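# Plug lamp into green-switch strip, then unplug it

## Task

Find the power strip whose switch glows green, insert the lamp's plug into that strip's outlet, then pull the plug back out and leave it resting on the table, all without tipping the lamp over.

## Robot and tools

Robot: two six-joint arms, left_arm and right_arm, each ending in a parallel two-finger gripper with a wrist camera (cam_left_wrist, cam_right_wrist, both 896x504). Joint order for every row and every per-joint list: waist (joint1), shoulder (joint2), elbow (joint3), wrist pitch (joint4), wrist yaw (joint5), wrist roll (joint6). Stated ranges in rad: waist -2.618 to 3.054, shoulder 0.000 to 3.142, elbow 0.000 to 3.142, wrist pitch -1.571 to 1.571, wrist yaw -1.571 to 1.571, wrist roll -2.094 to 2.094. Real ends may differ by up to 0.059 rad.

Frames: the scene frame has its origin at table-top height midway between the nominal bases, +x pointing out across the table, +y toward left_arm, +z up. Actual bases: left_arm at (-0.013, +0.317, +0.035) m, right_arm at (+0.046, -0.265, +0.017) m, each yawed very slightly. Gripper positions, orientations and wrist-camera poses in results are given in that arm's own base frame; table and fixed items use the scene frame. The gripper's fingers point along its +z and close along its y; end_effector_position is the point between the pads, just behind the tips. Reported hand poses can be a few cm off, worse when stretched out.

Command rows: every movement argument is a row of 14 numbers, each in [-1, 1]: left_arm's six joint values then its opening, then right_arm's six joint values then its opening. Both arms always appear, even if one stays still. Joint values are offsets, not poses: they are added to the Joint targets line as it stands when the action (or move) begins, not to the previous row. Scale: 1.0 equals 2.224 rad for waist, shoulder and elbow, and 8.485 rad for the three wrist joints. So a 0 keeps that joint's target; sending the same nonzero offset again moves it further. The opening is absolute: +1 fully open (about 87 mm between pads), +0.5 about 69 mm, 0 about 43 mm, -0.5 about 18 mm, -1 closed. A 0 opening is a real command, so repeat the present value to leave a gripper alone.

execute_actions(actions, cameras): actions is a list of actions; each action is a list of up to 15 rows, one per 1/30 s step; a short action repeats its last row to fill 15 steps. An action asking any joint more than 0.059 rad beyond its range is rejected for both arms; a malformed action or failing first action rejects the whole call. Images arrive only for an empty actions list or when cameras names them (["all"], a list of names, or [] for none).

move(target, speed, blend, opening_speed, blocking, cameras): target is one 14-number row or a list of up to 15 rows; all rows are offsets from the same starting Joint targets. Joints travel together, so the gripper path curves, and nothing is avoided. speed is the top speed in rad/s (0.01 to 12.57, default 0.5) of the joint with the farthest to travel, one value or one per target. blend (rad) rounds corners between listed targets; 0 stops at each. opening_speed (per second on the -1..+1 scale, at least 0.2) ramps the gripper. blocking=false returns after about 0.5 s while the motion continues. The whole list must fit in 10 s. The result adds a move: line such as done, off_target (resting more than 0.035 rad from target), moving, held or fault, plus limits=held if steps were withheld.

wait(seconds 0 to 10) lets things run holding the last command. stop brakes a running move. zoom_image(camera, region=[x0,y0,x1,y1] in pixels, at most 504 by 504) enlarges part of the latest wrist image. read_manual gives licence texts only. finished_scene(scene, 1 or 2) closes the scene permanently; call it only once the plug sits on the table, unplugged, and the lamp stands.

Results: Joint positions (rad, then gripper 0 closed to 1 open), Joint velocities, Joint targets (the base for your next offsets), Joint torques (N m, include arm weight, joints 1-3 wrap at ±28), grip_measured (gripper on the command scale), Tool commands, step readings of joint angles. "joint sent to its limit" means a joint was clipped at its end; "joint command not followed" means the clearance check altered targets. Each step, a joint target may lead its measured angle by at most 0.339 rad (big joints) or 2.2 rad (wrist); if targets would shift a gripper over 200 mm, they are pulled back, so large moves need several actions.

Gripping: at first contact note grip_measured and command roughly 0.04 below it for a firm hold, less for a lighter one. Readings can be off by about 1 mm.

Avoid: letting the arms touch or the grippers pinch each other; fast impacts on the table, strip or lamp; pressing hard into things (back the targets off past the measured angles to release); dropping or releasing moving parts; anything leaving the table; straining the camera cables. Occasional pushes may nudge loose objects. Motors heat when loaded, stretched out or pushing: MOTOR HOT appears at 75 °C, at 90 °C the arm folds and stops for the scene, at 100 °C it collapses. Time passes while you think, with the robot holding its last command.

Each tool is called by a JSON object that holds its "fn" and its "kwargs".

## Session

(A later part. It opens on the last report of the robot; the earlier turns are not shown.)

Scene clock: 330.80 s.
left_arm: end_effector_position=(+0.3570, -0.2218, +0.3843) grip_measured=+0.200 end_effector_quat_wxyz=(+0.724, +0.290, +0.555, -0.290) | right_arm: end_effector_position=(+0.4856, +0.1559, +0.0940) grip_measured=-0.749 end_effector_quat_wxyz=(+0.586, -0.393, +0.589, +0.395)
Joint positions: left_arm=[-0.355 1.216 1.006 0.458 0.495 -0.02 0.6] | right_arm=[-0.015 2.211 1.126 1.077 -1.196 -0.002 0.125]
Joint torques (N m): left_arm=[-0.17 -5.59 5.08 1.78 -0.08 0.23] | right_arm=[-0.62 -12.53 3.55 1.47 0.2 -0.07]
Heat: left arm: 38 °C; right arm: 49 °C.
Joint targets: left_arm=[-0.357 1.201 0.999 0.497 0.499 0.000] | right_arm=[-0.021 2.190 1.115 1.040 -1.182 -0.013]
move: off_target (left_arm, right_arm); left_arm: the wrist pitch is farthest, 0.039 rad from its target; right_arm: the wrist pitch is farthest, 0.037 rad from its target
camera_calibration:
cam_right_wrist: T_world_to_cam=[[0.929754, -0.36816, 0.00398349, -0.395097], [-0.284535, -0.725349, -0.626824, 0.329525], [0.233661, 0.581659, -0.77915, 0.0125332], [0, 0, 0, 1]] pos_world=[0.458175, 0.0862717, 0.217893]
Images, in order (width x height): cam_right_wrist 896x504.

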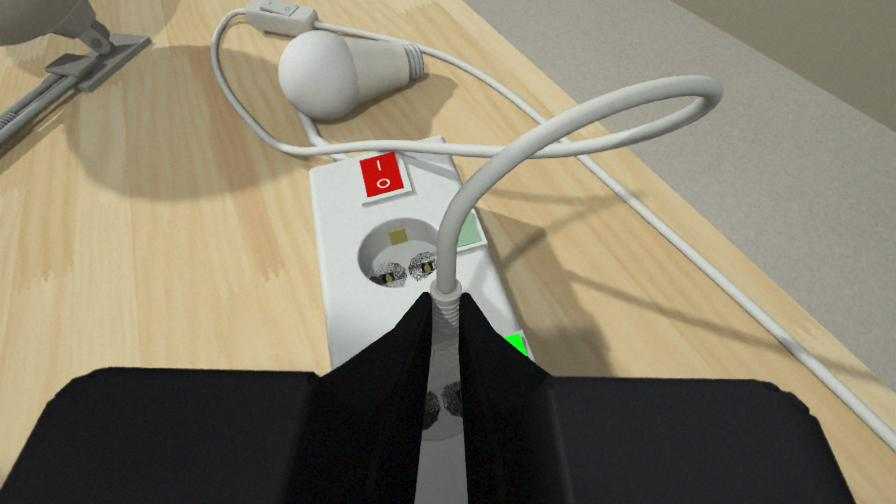

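{"fn": "move", "kwargs": {"target": [0,0,0,0,0,0,0.2,0.0027,0.0292,-0.0049,0.01,0,0,-0.95], "speed": 0.15, "cameras": ["cam_right_wrist"]}}

{"fn": "zoom_image", "kwargs": {"camera": "cam_right_wrist", "region": [380, 260, 600, 504]}}

Scene clock: 343.80 s.
left_arm: end_effector_position=(+0.3570, -0.2218, +0.3843) grip_measured=+0.200 end_effector_quat_wxyz=(+0.724, +0.290, +0.555, -0.290) | right_arm: end_effector_position=(+0.4865, +0.1562, +0.0936) grip_measured=-0.749 end_effector_quat_wxyz=(+0.594, -0.401, +0.579, +0.389)
Joint positions: left_arm=[-0.355 1.216 1.006 0.458 0.495 -0.02 0.6] | right_arm=[-0.015 2.226 1.126 1.125 -1.201 -0.002 0.125]
Joint torques (N m): left_arm=[-0.1 -5.48 5.15 1.82 -0.11 0.2] | right_arm=[0.01 -7.97 2.44 1.85 0.25 -0.06]
Heat: left arm: 38 °C; right arm: 51 °C.
Joint targets: left_arm=[-0.357 1.201 0.999 0.497 0.499 0.000] | right_arm=[-0.015 2.254 1.105 1.125 -1.182 -0.013]
move: off_target (left_arm); left_arm: the wrist pitch is farthest, 0.039 rad from its target
camera_calibration:
cam_right_wrist: T_world_to_cam=[[0.93092, -0.363536, 0.0350678, -0.399966], [-0.25997, -0.727017, -0.635501, 0.318939], [0.256522, 0.582484, -0.771304, -0.000167952], [0, 0, 0, 1]] pos_world=[0.455294, 0.0865697, 0.216582]
Images, in order (width x height): cam_right_wrist 896x504.

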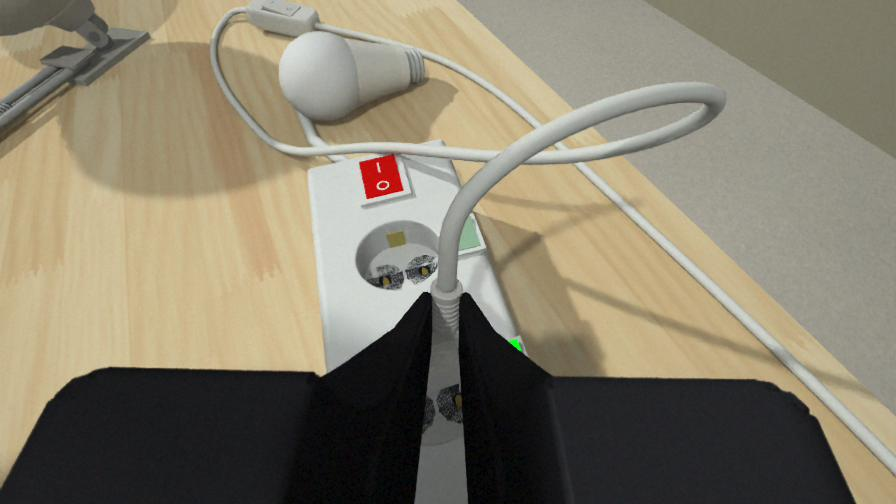

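Scaled by 2.066.

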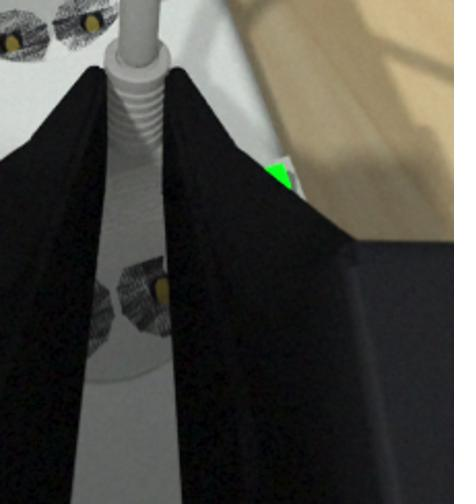

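{"fn": "move", "kwargs": {"target": [0,0,0,0,0,0,0.2,0.0067,-0.0445,-0.0067,-0.0138,0,0,-0.95], "speed": 0.2, "cameras": ["cam_right_wrist"]}}

{"fn": "zoom_image", "kwargs": {"camera": "cam_right_wrist", "region": [380, 260, 600, 504]}}

Scene clock: 353.10 s.
left_arm: end_effector_position=(+0.3570, -0.2218, +0.3843) grip_measured=+0.200 end_effector_quat_wxyz=(+0.724, +0.290, +0.555, -0.290) | right_arm: end_effector_position=(+0.4779, +0.1601, +0.0941) grip_measured=-0.749 end_effector_quat_wxyz=(+0.573, -0.387, +0.599, +0.404)
Joint positions: left_arm=[-0.355 1.216 1.006 0.458 0.495 -0.02 0.6] | right_arm=[-0.007 2.182 1.104 1.031 -1.194 -0.003 0.125]
Joint torques (N m): left_arm=[-0.05 -5.63 5.34 1.79 -0.11 0.22] | right_arm=[0.54 -12.86 3.17 1.62 0.16 -0.05]
Heat: left arm: 38 °C; right arm: 50 °C.
Joint targets: left_arm=[-0.357 1.201 0.999 0.497 0.499 0.000] | right_arm=[-0.001 2.155 1.090 1.008 -1.182 -0.013]
move: off_target (left_arm); left_arm: the wrist pitch is farthest, 0.039 rad from its target
camera_calibration:
cam_right_wrist: T_world_to_cam=[[0.931864, -0.361423, -0.0316676, -0.385029], [-0.303073, -0.727484, -0.61556, 0.338509], [0.19944, 0.583216, -0.787454, 0.0288613], [0, 0, 0, 1]] pos_world=[0.455632, 0.0902692, 0.218907]
Images, in order (width x height): cam_right_wrist 896x504.

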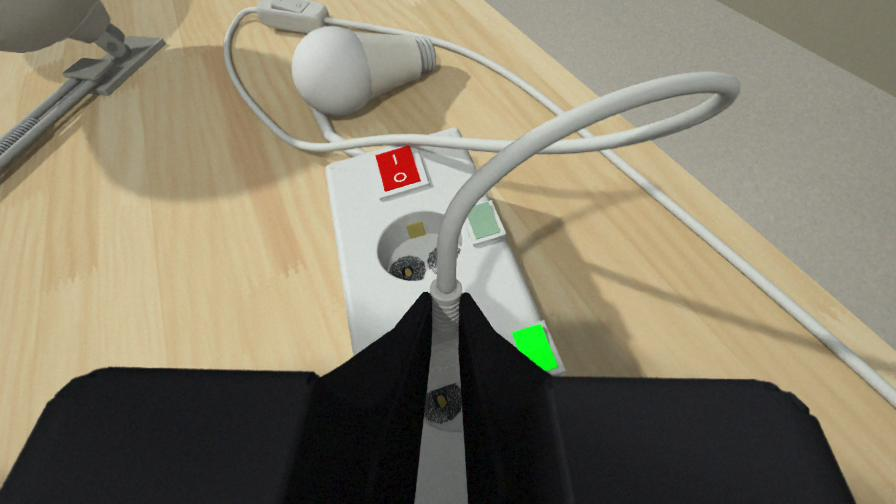

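Scaled by 2.066.

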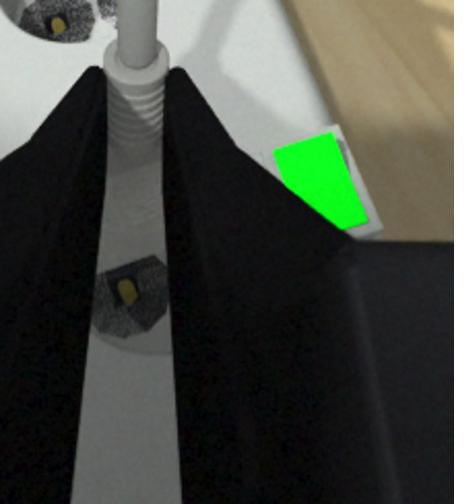

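{"fn": "move", "kwargs": {"target": [0,0,0,0,0,0,0.2,0,0.0315,0.0225,0.0108,0,0,-0.95], "speed": 0.2, "cameras": ["cam_right_wrist"]}}

{"fn": "zoom_image", "kwargs": {"camera": "cam_right_wrist", "region": [380, 260, 600, 504]}}

Scene clock: 364.73 s.
left_arm: end_effector_position=(+0.3570, -0.2218, +0.3843) grip_measured=+0.200 end_effector_quat_wxyz=(+0.724, +0.290, +0.555, -0.290) | right_arm: end_effector_position=(+0.4830, +0.1600, +0.0942) grip_measured=-0.749 end_effector_quat_wxyz=(+0.585, -0.395, +0.587, +0.396)
Joint positions: left_arm=[-0.355 1.216 1.006 0.458 0.495 -0.02 0.6] | right_arm=[-0.007 2.207 1.119 1.081 -1.194 -0.003 0.125]
Joint torques (N m): left_arm=[-0.25 -5.42 5.34 1.79 -0.08 0.24] | right_arm=[0.58 -8.68 6.38 2.1 0.16 -0.06]
Heat: left arm: 38 °C; right arm: 51 °C.
Joint targets: left_arm=[-0.357 1.201 0.999 0.497 0.499 0.000] | right_arm=[-0.001 2.226 1.140 1.100 -1.182 -0.013]
move: off_target (left_arm); left_arm: the wrist pitch is farthest, 0.039 rad from its target
camera_calibration:
cam_right_wrist: T_world_to_cam=[[0.93238, -0.361432, 0.00586018, -0.393691], [-0.278141, -0.727682, -0.626991, 0.329223], [0.230879, 0.582964, -0.779005, 0.0120219], [0, 0, 0, 1]] pos_world=[0.455864, 0.0902689, 0.218092]
Images, in order (width x height): cam_right_wrist 896x504.

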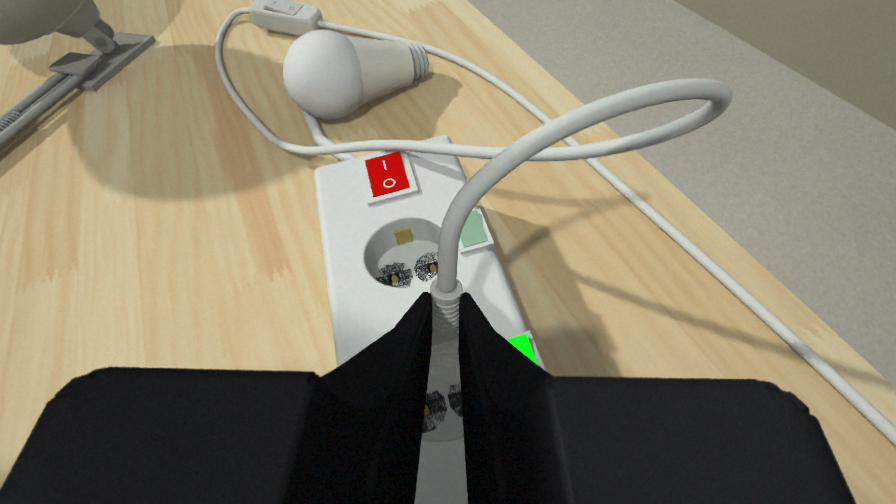

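Scaled by 2.066.

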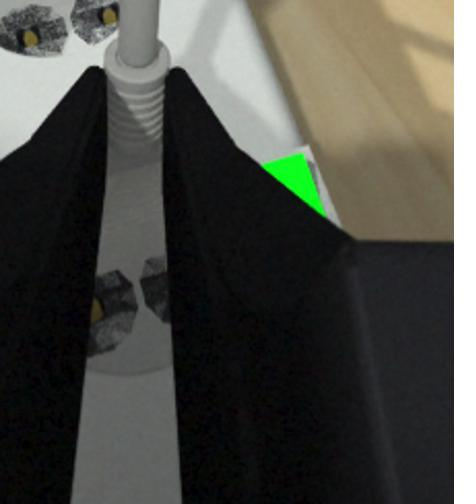

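{"fn": "move", "kwargs": {"target": [0,0,0,0,0,0,0.2,0,0.027,0,0.0045,0,0,-0.95], "speed": 0.15, "cameras": ["cam_right_wrist"]}}

{"fn": "zoom_image", "kwargs": {"camera": "cam_right_wrist", "region": [380, 260, 600, 504]}}

Scene clock: 372.17 s.
left_arm: end_effector_position=(+0.3570, -0.2218, +0.3843) grip_measured=+0.200 end_effector_quat_wxyz=(+0.724, +0.290, +0.555, -0.290) | right_arm: end_effector_position=(+0.4857, +0.1611, +0.0922) grip_measured=-0.749 end_effector_quat_wxyz=(+0.598, -0.411, +0.567, +0.389)
Joint positions: left_arm=[-0.355 1.216 1.006 0.458 0.495 -0.02 0.6] | right_arm=[-0.007 2.245 1.131 1.169 -1.21 0.001 0.125]
Joint torques (N m): left_arm=[-0.12 -5.81 5.12 1.79 -0.09 0.17] | right_arm=[0.55 -6.79 5.14 1.47 0.39 -0.08]
Heat: left arm: 38 °C; right arm: 52 °C.
Joint targets: left_arm=[-0.357 1.201 0.999 0.497 0.499 0.000] | right_arm=[-0.001 2.286 1.140 1.138 -1.182 -0.013]
move: off_target (left_arm, right_arm); left_arm: the wrist pitch is farthest, 0.039 rad from its target; right_arm: the shoulder is farthest, 0.041 rad from its target
camera_calibration:
cam_right_wrist: T_world_to_cam=[[0.936132, -0.346493, 0.0599958, -0.404991], [-0.22953, -0.731334, -0.642236, 0.307852], [0.266407, 0.587447, -0.764155, -0.0101253], [0, 0, 0, 1]] pos_world=[0.452483, 0.0907642, 0.214274]
Images, in order (width x height): cam_right_wrist 896x504.

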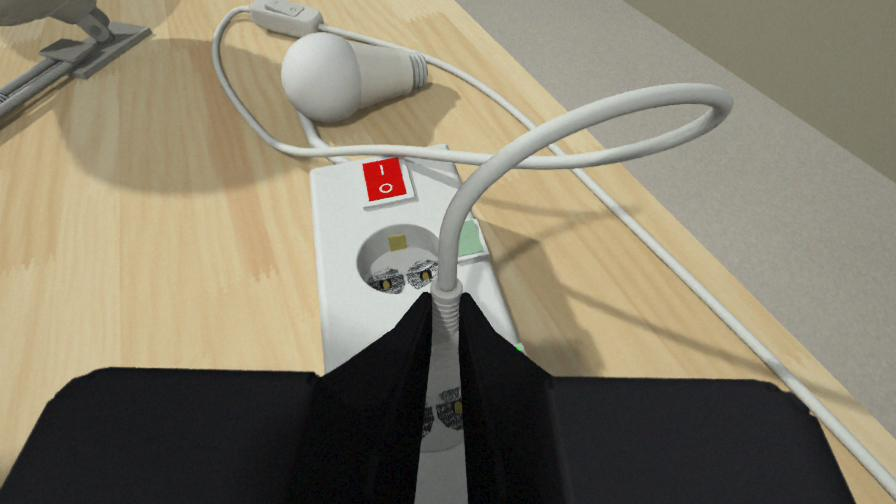

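Scaled by 2.066.

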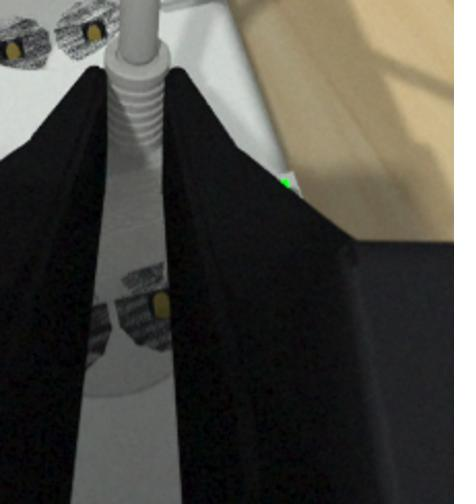

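{"fn": "move", "kwargs": {"target": [0,0,0,0,0,0,0.2,0,0.01,0,-0.014,0.0015,0,-0.95], "speed": 0.2, "cameras": ["all"]}}

{"fn": "zoom_image", "kwargs": {"camera": "cam_right_wrist", "region": [380, 260, 600, 504]}}

{"fn": "zoom_image", "kwargs": {"camera": "cam_left_wrist", "region": [440, 300, 520, 380]}}

Scene clock: 387.87 s.
left_arm: end_effector_position=(+0.3570, -0.2218, +0.3843) grip_measured=+0.200 end_effector_quat_wxyz=(+0.724, +0.290, +0.555, -0.290) | right_arm: end_effector_position=(+0.4863, +0.1616, +0.0905) grip_measured=-0.749 end_effector_quat_wxyz=(+0.591, -0.408, +0.572, +0.397)
Joint positions: left_arm=[-0.355 1.216 1.006 0.458 0.495 -0.02 0.6] | right_arm=[-0.007 2.248 1.144 1.139 -1.217 0.005 0.125]
Joint torques (N m): left_arm=[-0.06 -5.52 5.34 1.77 -0.08 0.22] | right_arm=[0.53 -5.09 3.88 0.46 0.57 -0.12]
Heat: left arm: 38 °C; right arm: 50 °C.
Joint targets: left_arm=[-0.357 1.201 0.999 0.497 0.499 0.000] | right_arm=[-0.001 2.308 1.139 1.019 -1.169 -0.013]
move: off_target (left_arm, right_arm); left_arm: the wrist pitch is farthest, 0.039 rad from its target; right_arm: the wrist pitch is farthest, 0.120 rad from its target
camera_calibration:
cam_left_wrist: T_world_to_cam=[[-0.709206, -0.697984, -0.099219, 0.138494], [-0.345472, 0.466754, -0.814119, 0.565347], [0.614553, -0.543101, -0.572159, 0.0249458], [0, 0, 0, 1]] pos_world=[0.278202, -0.153663, 0.488273]
cam_right_wrist: T_world_to_cam=[[0.939659, -0.340027, 0.0377071, -0.406056], [-0.239389, -0.73225, -0.637576, 0.311788], [0.244404, 0.590078, -0.769464, -0.00106078], [0, 0, 0, 1]] pos_world=[0.456452, 0.0908628, 0.213284]

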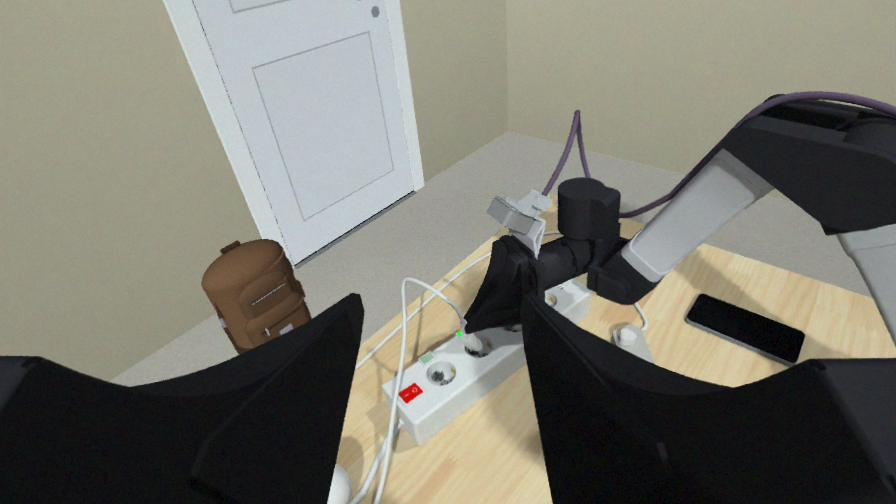

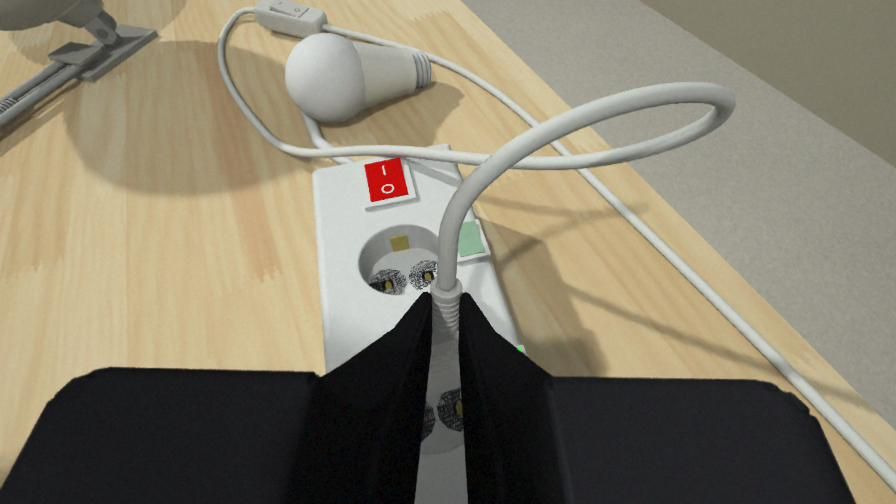

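Scaled by 2.066.

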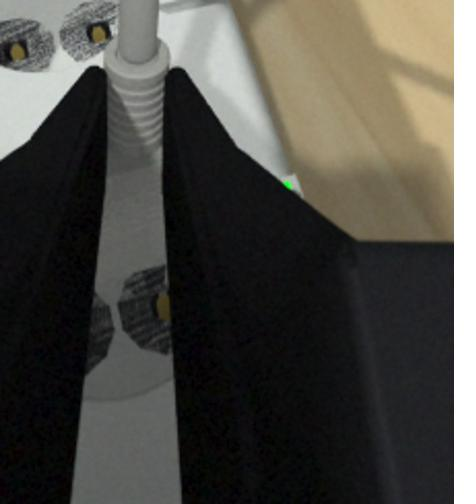

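Scaled by 6.300.

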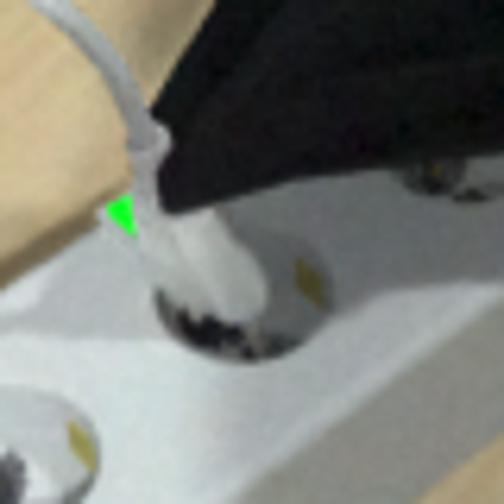

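{"fn": "move", "kwargs": {"target": [0,0,0,0,0,0,0.2,0,-0.0675,-0.009,0.001,-0.0015,0,-0.95], "speed": 0.2, "cameras": ["all"]}}

{"fn": "zoom_image", "kwargs": {"camera": "cam_right_wrist", "region": [380, 260, 600, 504]}}

{"fn": "zoom_image", "kwargs": {"camera": "cam_left_wrist", "region": [440, 300, 520, 380]}}

Scene clock: 407.20 s.
left_arm: end_effector_position=(+0.3570, -0.2218, +0.3843) grip_measured=+0.200 end_effector_quat_wxyz=(+0.724, +0.290, +0.555, -0.290) | right_arm: end_effector_position=(+0.4844, +0.1602, +0.1030) grip_measured=-0.749 end_effector_quat_wxyz=(+0.582, -0.394, +0.589, +0.399)
Joint positions: left_arm=[-0.355 1.216 1.006 0.458 0.495 -0.02 0.6] | right_arm=[-0.007 2.185 1.133 1.04 -1.197 0.001 0.125]
Joint torques (N m): left_arm=[0.17 -5.57 5.27 1.8 -0.07 0.25] | right_arm=[0.57 -13.04 3.4 1.74 0.18 -0.1]
Heat: left arm: 38 °C; right arm: 47 °C.
Joint targets: left_arm=[-0.357 1.201 0.999 0.497 0.499 0.000] | right_arm=[-0.001 2.158 1.120 1.027 -1.182 -0.013]
move: off_target (left_arm); left_arm: the wrist pitch is farthest, 0.039 rad from its target
camera_calibration:
cam_left_wrist: T_world_to_cam=[[-0.709206, -0.697984, -0.099219, 0.138494], [-0.345472, 0.466754, -0.814119, 0.565347], [0.614553, -0.543101, -0.572159, 0.0249458], [0, 0, 0, 1]] pos_world=[0.278202, -0.153663, 0.488273]
cam_right_wrist: T_world_to_cam=[[0.933215, -0.359311, -0.00227355, -0.394792], [-0.281607, -0.727441, -0.625722, 0.336778], [0.223175, 0.584573, -0.780043, 0.0220056], [0, 0, 0, 1]] pos_world=[0.458354, 0.0902693, 0.226997]

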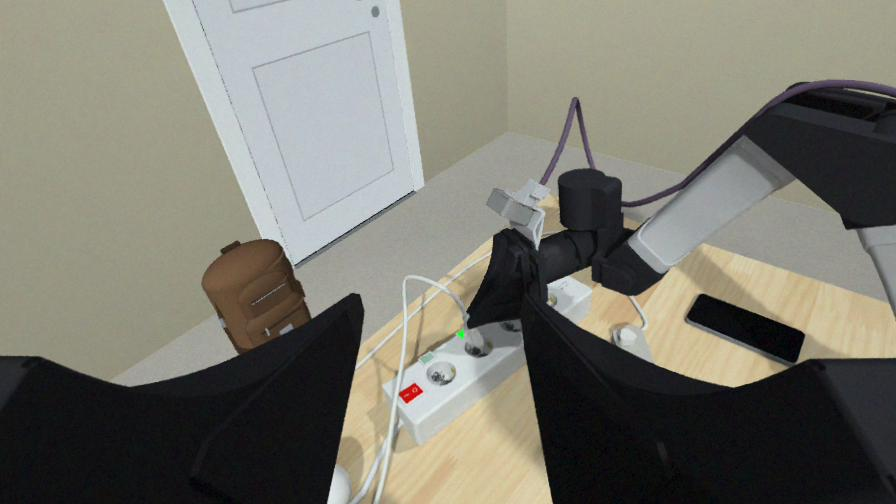

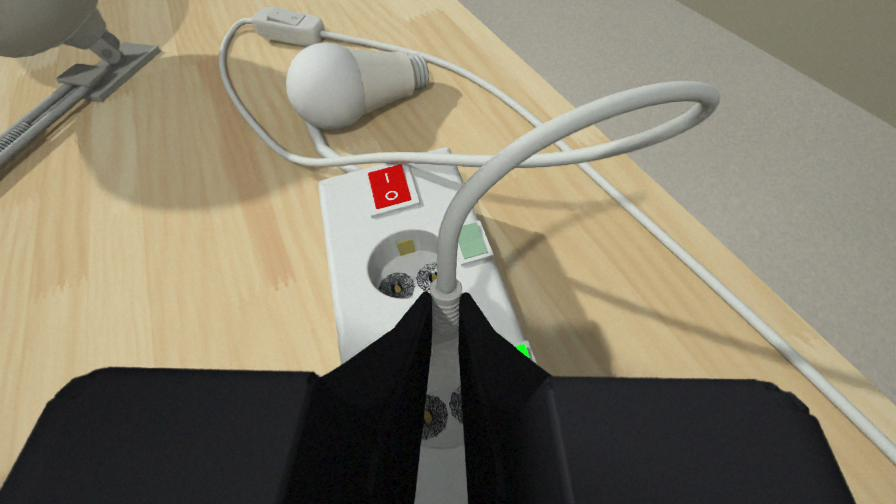

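Scaled by 2.066.

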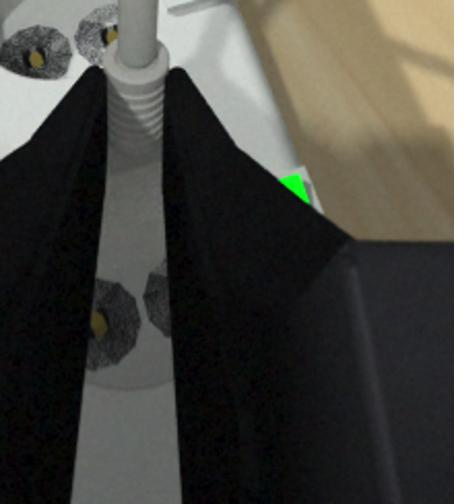

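Scaled by 6.300.

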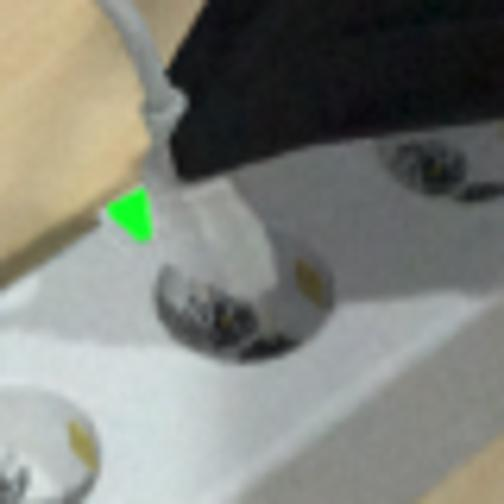

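{"fn": "move", "kwargs": {"target": [0,0,0,0,0,0,0.2,-0.0121,0.0234,0.0297,0,-0.01155,0,-0.95], "speed": 0.2, "cameras": ["cam_right_wrist"]}}

{"fn": "zoom_image", "kwargs": {"camera": "cam_right_wrist", "region": [400, 340, 500, 460]}}

Scene clock: 431.10 s.
left_arm: end_effector_position=(+0.3570, -0.2218, +0.3843) grip_measured=+0.200 end_effector_quat_wxyz=(+0.724, +0.290, +0.555, -0.290) | right_arm: end_effector_position=(+0.4826, +0.1568, +0.1066) grip_measured=-0.749 end_effector_quat_wxyz=(+0.577, -0.411, +0.575, +0.410)
Joint positions: left_arm=[-0.355 1.216 1.006 0.458 0.495 -0.02 0.6] | right_arm=[-0.021 2.196 1.162 1.038 -1.26 0.001 0.125]
Joint torques (N m): left_arm=[-0.06 -5.6 5.23 1.8 -0.11 0.22] | right_arm=[-0.65 -9.26 6.87 1.72 -0.19 -0.09]
Motor temperatures (°C): left_arm=[23 28 34 39 23 22 21] | right_arm=[22 59 28 27 24 24 27]
Heat: left arm: 39 °C; right arm: 59 °C.
Joint targets: left_arm=[-0.357 1.201 0.999 0.497 0.499 0.000] | right_arm=[-0.028 2.210 1.186 1.028 -1.280 -0.013]
move: off_target (left_arm); left_arm: the wrist pitch is farthest, 0.039 rad from its target
camera_calibration:
cam_right_wrist: T_world_to_cam=[[0.949448, -0.313678, 0.0124533, -0.410829], [-0.236216, -0.739989, -0.629777, 0.316532], [0.206762, 0.594998, -0.776676, 0.0331289], [0, 0, 0, 1]] pos_world=[0.457981, 0.0856507, 0.230191]
Images, in order (width x height): cam_right_wrist 896x504.

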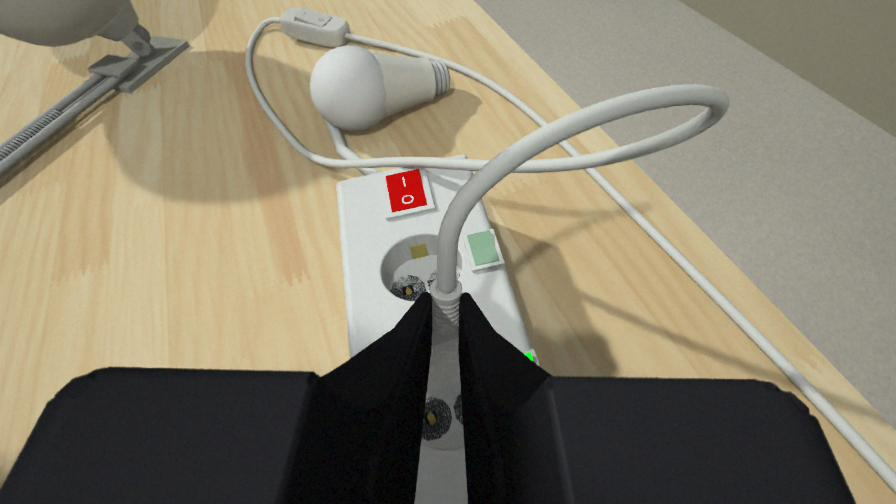

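Scaled by 4.200.

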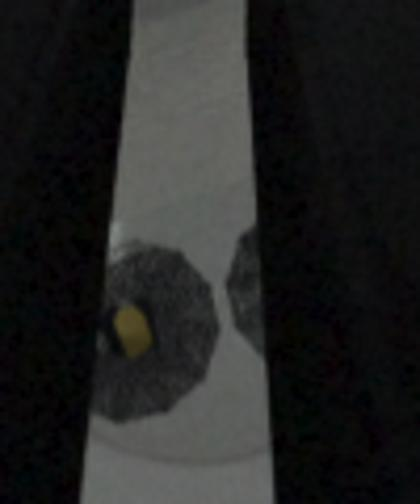

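{"fn": "move", "kwargs": {"target": [[0,0,0,0,0,0,0.2,-0.0054,0,0,0,0,0,-0.95],[0,0,0,0,0,0,0.2,-0.0054,0.0175,0,0.0042,0,0,-0.95]], "speed": 0.15, "cameras": ["cam_right_wrist"]}}

{"fn": "zoom_image", "kwargs": {"camera": "cam_right_wrist", "region": [400, 340, 500, 460]}}

Scene clock: 445.37 s.
left_arm: end_effector_position=(+0.3570, -0.2218, +0.3843) grip_measured=+0.200 end_effector_quat_wxyz=(+0.724, +0.290, +0.555, -0.290) | right_arm: end_effector_position=(+0.4839, +0.1514, +0.0897) grip_measured=-0.749 end_effector_quat_wxyz=(+0.570, -0.402, +0.585, +0.413)
Joint positions: left_arm=[-0.355 1.216 1.006 0.458 0.495 -0.02 0.6] | right_arm=[-0.033 2.234 1.162 1.045 -1.261 -0.002 0.125]
Joint torques (N m): left_arm=[-0.18 -5.46 5.31 1.78 -0.08 0.17] | right_arm=[-0.68 -9.4 6.68 2.03 -0.18 -0.07]
Motor temperatures (°C): left_arm=[23 28 34 39 23 22 21] | right_arm=[22 58 28 27 24 24 27]
Heat: left arm: 39 °C; right arm: 58 °C.
Joint targets: left_arm=[-0.357 1.201 0.999 0.497 0.499 0.000] | right_arm=[-0.039 2.249 1.186 1.063 -1.280 -0.013]
move: off_target (left_arm); left_arm: the wrist pitch is farthest, 0.039 rad from its target
camera_calibration:
cam_right_wrist: T_world_to_cam=[[0.946248, -0.323086, -0.0151602, -0.408221], [-0.261767, -0.73744, -0.622623, 0.313509], [0.189981, 0.593125, -0.782375, 0.0319469], [0, 0, 0, 1]] pos_world=[0.462275, 0.080355, 0.214004]
Images, in order (width x height): cam_right_wrist 896x504.

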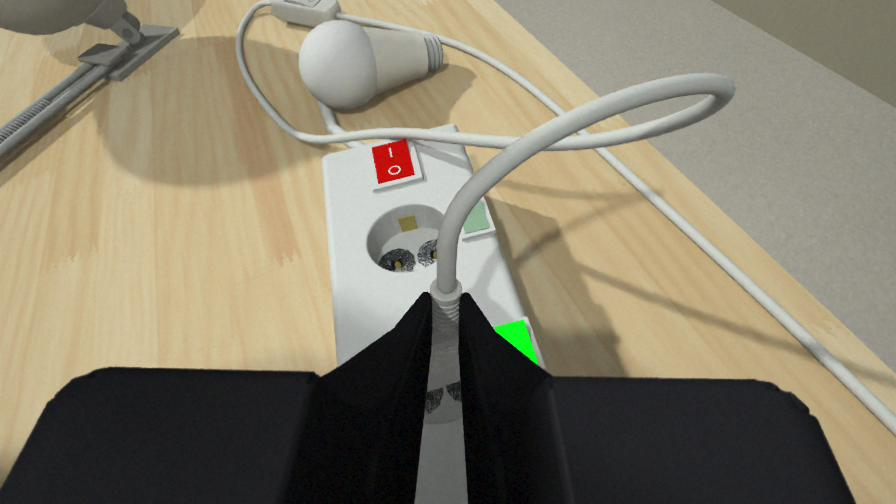

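Scaled by 4.200.

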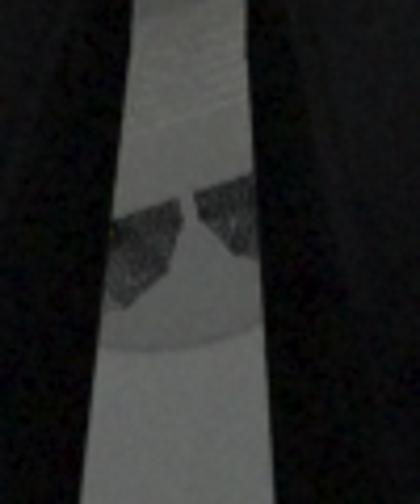

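{"fn": "move", "kwargs": {"target": [0,0,0,0,0,0,0.2,0.009,0,0,0,0,0,-0.95], "speed": 0.15, "cameras": ["cam_right_wrist"]}}

{"fn": "zoom_image", "kwargs": {"camera": "cam_right_wrist", "region": [400, 340, 500, 460]}}

Scene clock: 455.80 s.
left_arm: end_effector_position=(+0.3570, -0.2218, +0.3843) grip_measured=+0.200 end_effector_quat_wxyz=(+0.724, +0.290, +0.555, -0.290) | right_arm: end_effector_position=(+0.4827, +0.1552, +0.0897) grip_measured=-0.749 end_effector_quat_wxyz=(+0.569, -0.404, +0.584, +0.415)
Joint positions: left_arm=[-0.355 1.216 1.006 0.458 0.495 -0.02 0.6] | right_arm=[-0.025 2.234 1.162 1.045 -1.261 -0.002 0.125]
Joint torques (N m): left_arm=[-0.18 -5.68 5.39 1.78 -0.11 0.2] | right_arm=[0.49 -9.39 6.64 2.05 -0.16 -0.07]
Motor temperatures (°C): left_arm=[23 28 34 39 23 22 21] | right_arm=[22 57 29 28 24 24 27]
Heat: left arm: 39 °C; right arm: 57 °C.
Joint targets: left_arm=[-0.357 1.201 0.999 0.497 0.499 0.000] | right_arm=[-0.020 2.249 1.186 1.063 -1.280 -0.013]
move: off_target (left_arm); left_arm: the wrist pitch is farthest, 0.039 rad from its target
camera_calibration:
cam_right_wrist: T_world_to_cam=[[0.948806, -0.315496, -0.0151531, -0.408171], [-0.255857, -0.739546, -0.622582, 0.313488], [0.185216, 0.594587, -0.782408, 0.0319738], [0, 0, 0, 1]] pos_world=[0.461561, 0.0840515, 0.214004]
Images, in order (width x height): cam_right_wrist 896x504.

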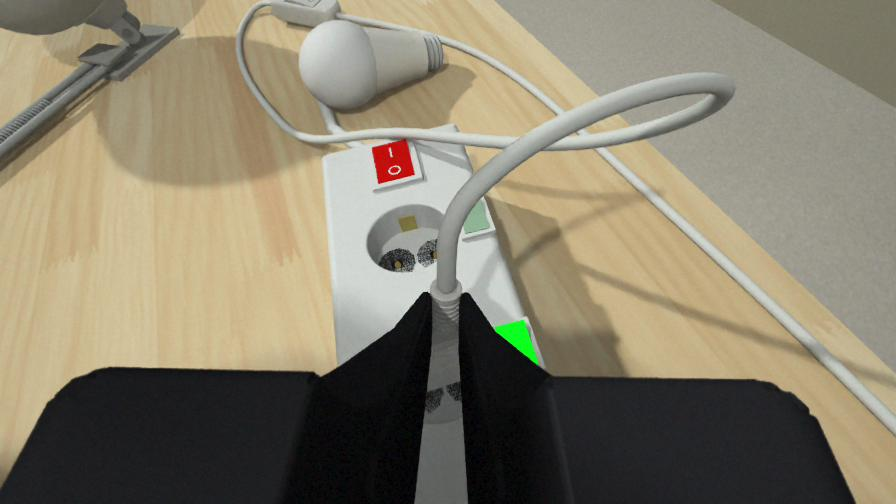

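Scaled by 4.200.

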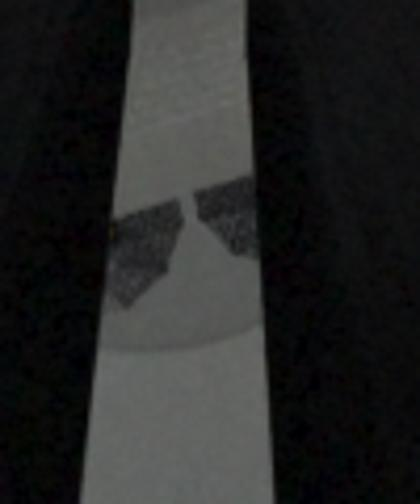

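{"fn": "move", "kwargs": {"target": [0,0,0,0,0,0,0.2,0,0.045,0,0.004,0,0,-0.95], "speed": 0.15, "cameras": ["cam_right_wrist"]}}

{"fn": "zoom_image", "kwargs": {"camera": "cam_right_wrist", "region": [400, 340, 500, 460]}}

Scene clock: 462.30 s.
left_arm: end_effector_position=(+0.3570, -0.2218, +0.3843) grip_measured=+0.200 end_effector_quat_wxyz=(+0.724, +0.290, +0.555, -0.290) | right_arm: end_effector_position=(+0.4836, +0.1577, +0.0846) grip_measured=-0.747 end_effector_quat_wxyz=(+0.576, -0.427, +0.558, +0.418)
Joint positions: left_arm=[-0.355 1.216 1.006 0.458 0.495 -0.02 0.6] | right_arm=[-0.025 2.291 1.19 1.15 -1.306 0.02 0.127]
Joint torques (N m): left_arm=[0.23 -5.67 5.41 1.79 -0.08 0.23] | right_arm=[0.44 -5.49 3.96 1.16 0.34 -0.33]
Motor temperatures (°C): left_arm=[23 28 34 39 23 22 21] | right_arm=[22 56 29 29 24 24 27]
Heat: left arm: 39 °C; right arm: 56 °C.
Joint targets: left_arm=[-0.357 1.201 0.999 0.497 0.499 0.000] | right_arm=[-0.020 2.349 1.186 1.097 -1.280 -0.013]
move: off_target (left_arm, right_arm); left_arm: the wrist pitch is farthest, 0.039 rad from its target; right_arm: the shoulder is farthest, 0.058 rad from its target
camera_calibration:
cam_right_wrist: T_world_to_cam=[[0.961295, -0.273221, 0.0355171, -0.425421], [-0.188616, -0.74656, -0.638022, 0.282306], [0.200837, 0.606628, -0.769199, 0.0158081], [0, 0, 0, 1]] pos_world=[0.459027, 0.0849349, 0.207387]
Images, in order (width x height): cam_right_wrist 896x504.

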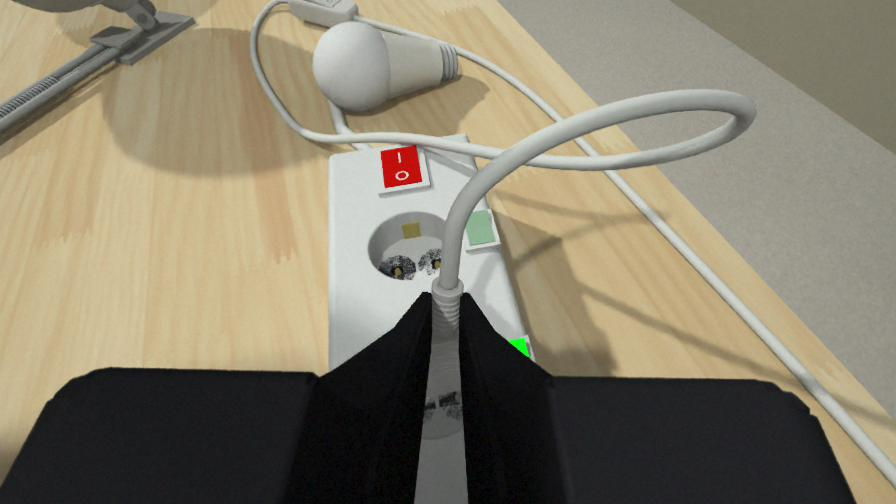

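Scaled by 4.200.

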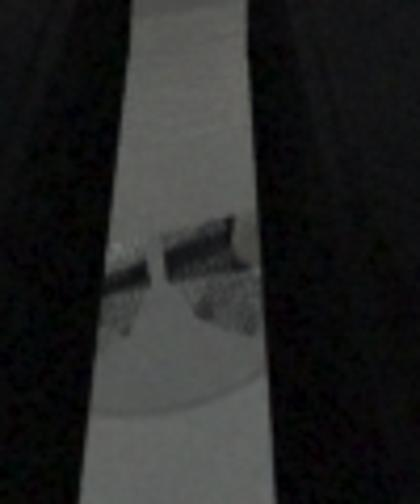

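{"fn": "move", "kwargs": {"target": [0,0,0,0,0,0,0.2,0,0,0,-0.018,0,0,-0.95], "speed": 0.3, "cameras": ["cam_right_wrist"]}}

{"fn": "zoom_image", "kwargs": {"camera": "cam_right_wrist", "region": [400, 340, 500, 460]}}

Scene clock: 467.90 s.
left_arm: end_effector_position=(+0.3570, -0.2218, +0.3843) grip_measured=+0.200 end_effector_quat_wxyz=(+0.724, +0.290, +0.555, -0.290) | right_arm: end_effector_position=(+0.4841, +0.1579, +0.0824) grip_measured=-0.747 end_effector_quat_wxyz=(+0.562, -0.420, +0.569, +0.429)
Joint positions: left_arm=[-0.355 1.216 1.006 0.458 0.495 -0.02 0.6] | right_arm=[-0.025 2.291 1.208 1.088 -1.313 0.021 0.127]
Joint torques (N m): left_arm=[-0.05 -5.68 5.18 1.77 -0.09 0.24] | right_arm=[0.46 -5.6 2.48 0.15 0.41 -0.31]
Heat: left arm: 39 °C; right arm: 54 °C.
Joint targets: left_arm=[-0.357 1.201 0.999 0.497 0.499 0.000] | right_arm=[-0.020 2.349 1.185 0.944 -1.280 -0.013]
move: off_target (left_arm, right_arm); left_arm: the wrist pitch is farthest, 0.039 rad from its target; right_arm: the wrist pitch is farthest, 0.144 rad from its target
camera_calibration:
cam_right_wrist: T_world_to_cam=[[0.963776, -0.266621, -0.00705229, -0.424521], [-0.211336, -0.747269, -0.630021, 0.291631], [0.162707, 0.608689, -0.776546, 0.0325423], [0, 0, 0, 1]] pos_world=[0.46548, 0.0849324, 0.20601]
Images, in order (width x height): cam_right_wrist 896x504.

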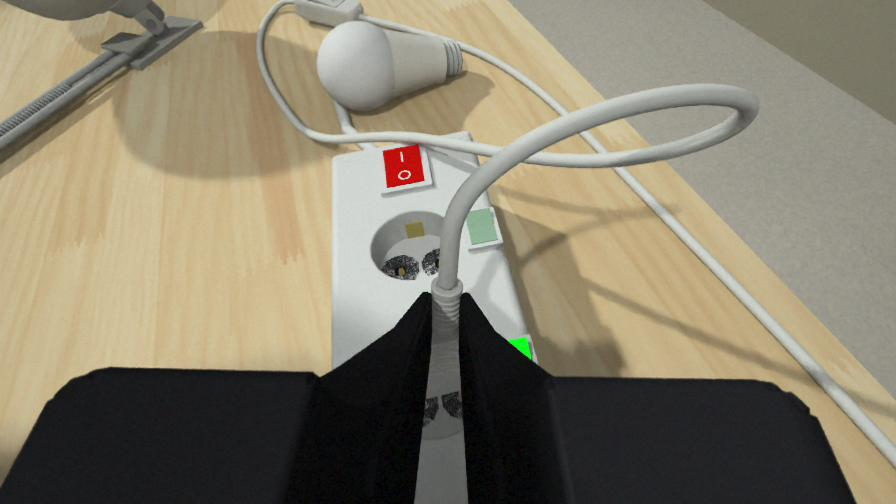

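Scaled by 4.200.

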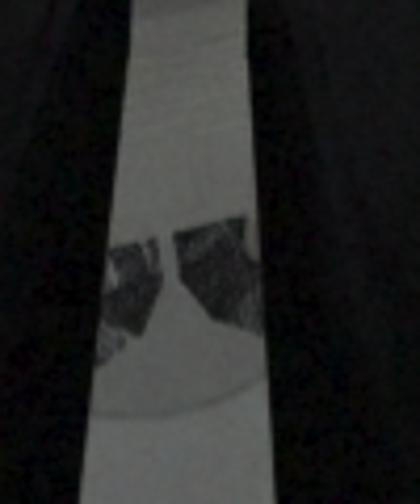

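{"fn": "execute_actions", "kwargs": {"actions": [], "cameras": ["cam_left_wrist","cam_right_wrist"]}}

{"fn": "zoom_image", "kwargs": {"camera": "cam_left_wrist", "region": [440, 300, 520, 380]}}

{"fn": "zoom_image", "kwargs": {"camera": "cam_right_wrist", "region": [415, 375, 475, 425]}}

Scene clock: 475.80 s.
left_arm: end_effector_position=(+0.3570, -0.2218, +0.3843) grip_measured=+0.200 end_effector_quat_wxyz=(+0.724, +0.290, +0.555, -0.290) | right_arm: end_effector_position=(+0.4841, +0.1579, +0.0823) grip_measured=-0.747 end_effector_quat_wxyz=(+0.562, -0.419, +0.569, +0.429)
Joint positions: left_arm=[-0.355 1.216 1.006 0.458 0.495 -0.02 0.6] | right_arm=[-0.025 2.291 1.208 1.088 -1.313 0.021 0.127]
Joint velocities: within noise
Joint torques (N m): left_arm=[-0.23 -5.61 5.24 1.73 -0.09 0.23] | right_arm=[0.49 -5.59 2.32 0.11 0.39 -0.32]
Motor temperatures (°C): left_arm=[23 28 34 39 23 22 21] | right_arm=[22 52 29 27 24 24 27]
Heat: left arm: 39 °C; right arm: 52 °C.
Joint targets: left_arm=[-0.357 1.201 0.999 0.497 0.499 0.000] | right_arm=[-0.020 2.349 1.185 0.944 -1.280 -0.013]
Tool commands: left_gripper/opening=+0.2 right_gripper/opening=-0.95
camera_calibration:
cam_left_wrist: T_world_to_cam=[[-0.709206, -0.697984, -0.099219, 0.138494], [-0.345472, 0.466754, -0.814119, 0.565347], [0.614553, -0.543101, -0.572159, 0.0249458], [0, 0, 0, 1]] pos_world=[0.278202, -0.153663, 0.488273]
cam_right_wrist: T_world_to_cam=[[0.963766, -0.266649, -0.00732318, -0.424459], [-0.21154, -0.747282, -0.629936, 0.291646], [0.162499, 0.60866, -0.776612, 0.0325774], [0, 0, 0, 1]] pos_world=[0.46548, 0.0849324, 0.20591]

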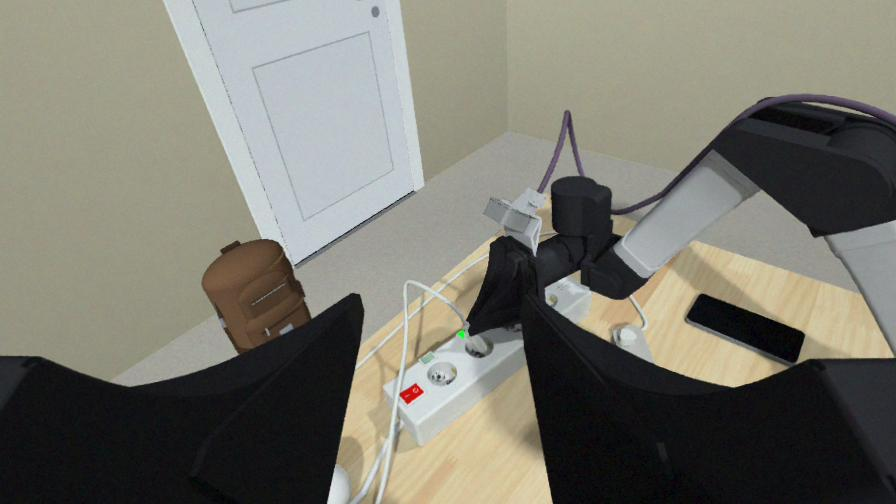

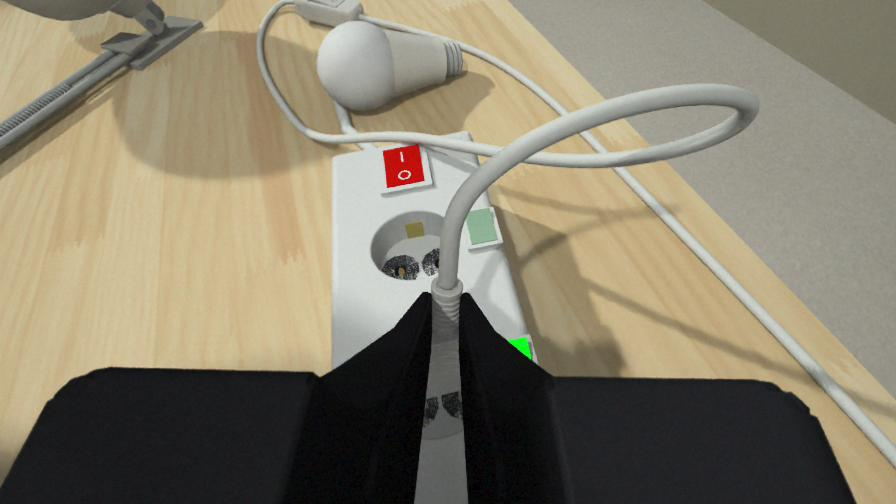

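Scaled by 6.300.

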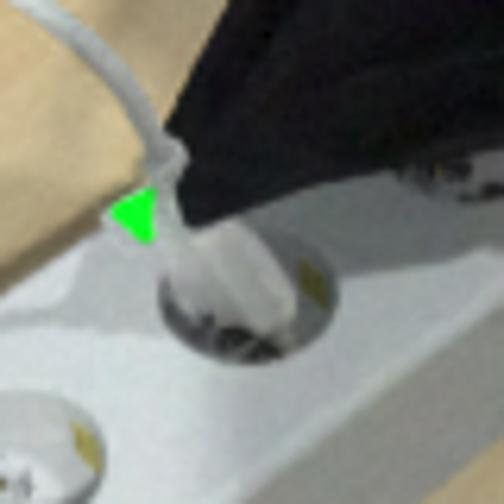

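Scaled by 8.400.

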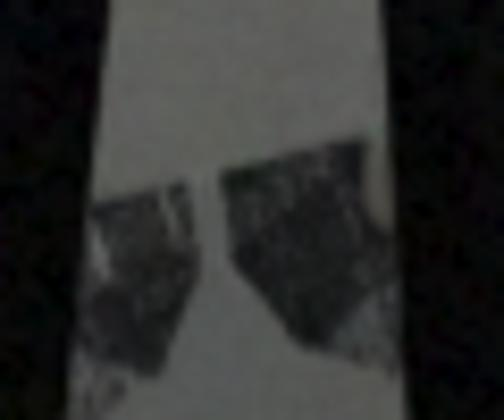

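{"fn": "move", "kwargs": {"target": [0,0,0,0,0,0,0.2,0,0.045,0,0,0.004,0,-0.95], "speed": 0.2, "cameras": ["cam_right_wrist"]}}

{"fn": "zoom_image", "kwargs": {"camera": "cam_right_wrist", "region": [415, 375, 475, 425]}}

Scene clock: 487.60 s.
left_arm: end_effector_position=(+0.3570, -0.2218, +0.3843) grip_measured=+0.200 end_effector_quat_wxyz=(+0.724, +0.290, +0.555, -0.290) | right_arm: end_effector_position=(+0.4829, +0.1595, +0.0753) grip_measured=-0.745 end_effector_quat_wxyz=(+0.554, -0.424, +0.564, +0.442)
Joint positions: left_arm=[-0.355 1.216 1.006 0.458 0.495 -0.02 0.6] | right_arm=[-0.025 2.328 1.23 1.117 -1.343 0.049 0.128]
Joint torques (N m): left_arm=[-0.05 -5.75 5.3 1.77 -0.1 0.23] | right_arm=[0.47 0.2 0.29 -0.24 1.11 -0.61]
Heat: left arm: 39 °C; right arm: 50 °C.
Joint targets: left_arm=[-0.357 1.201 0.999 0.497 0.499 0.000] | right_arm=[-0.020 2.449 1.185 0.944 -1.246 -0.013]
move: off_target (left_arm, right_arm); left_arm: the wrist pitch is farthest, 0.039 rad from its target; right_arm: the wrist pitch is farthest, 0.173 rad from its target
camera_calibration:
cam_right_wrist: T_world_to_cam=[[0.971404, -0.236567, -0.02027, -0.430352], [-0.195683, -0.749317, -0.632639, 0.281018], [0.134473, 0.618515, -0.774181, 0.0380647], [0, 0, 0, 1]] pos_world=[0.467918, 0.0852206, 0.198528]
Images, in order (width x height): cam_right_wrist 896x504.

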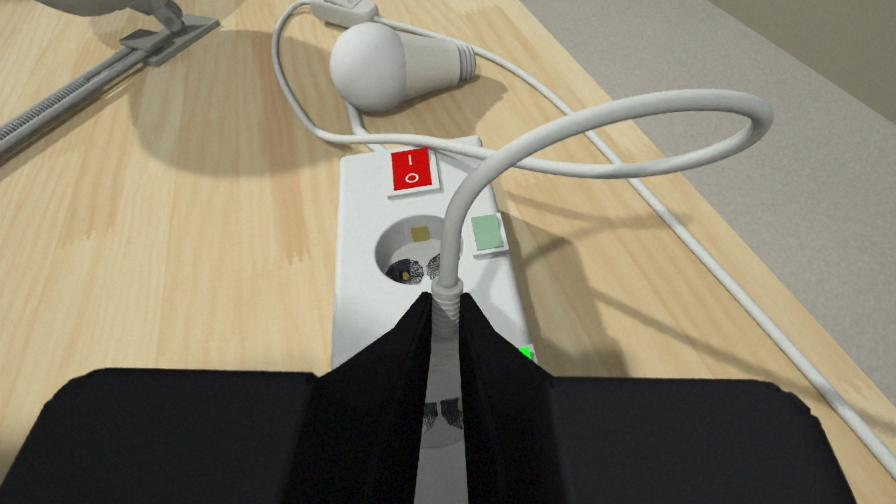

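Scaled by 8.400.

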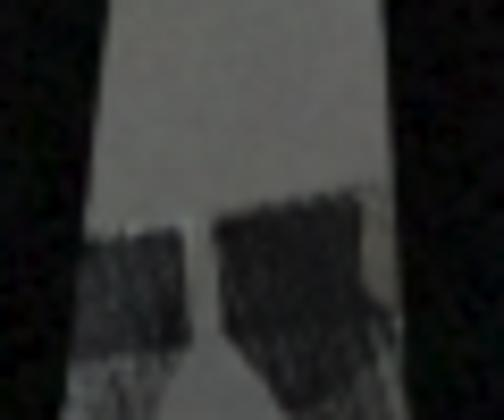

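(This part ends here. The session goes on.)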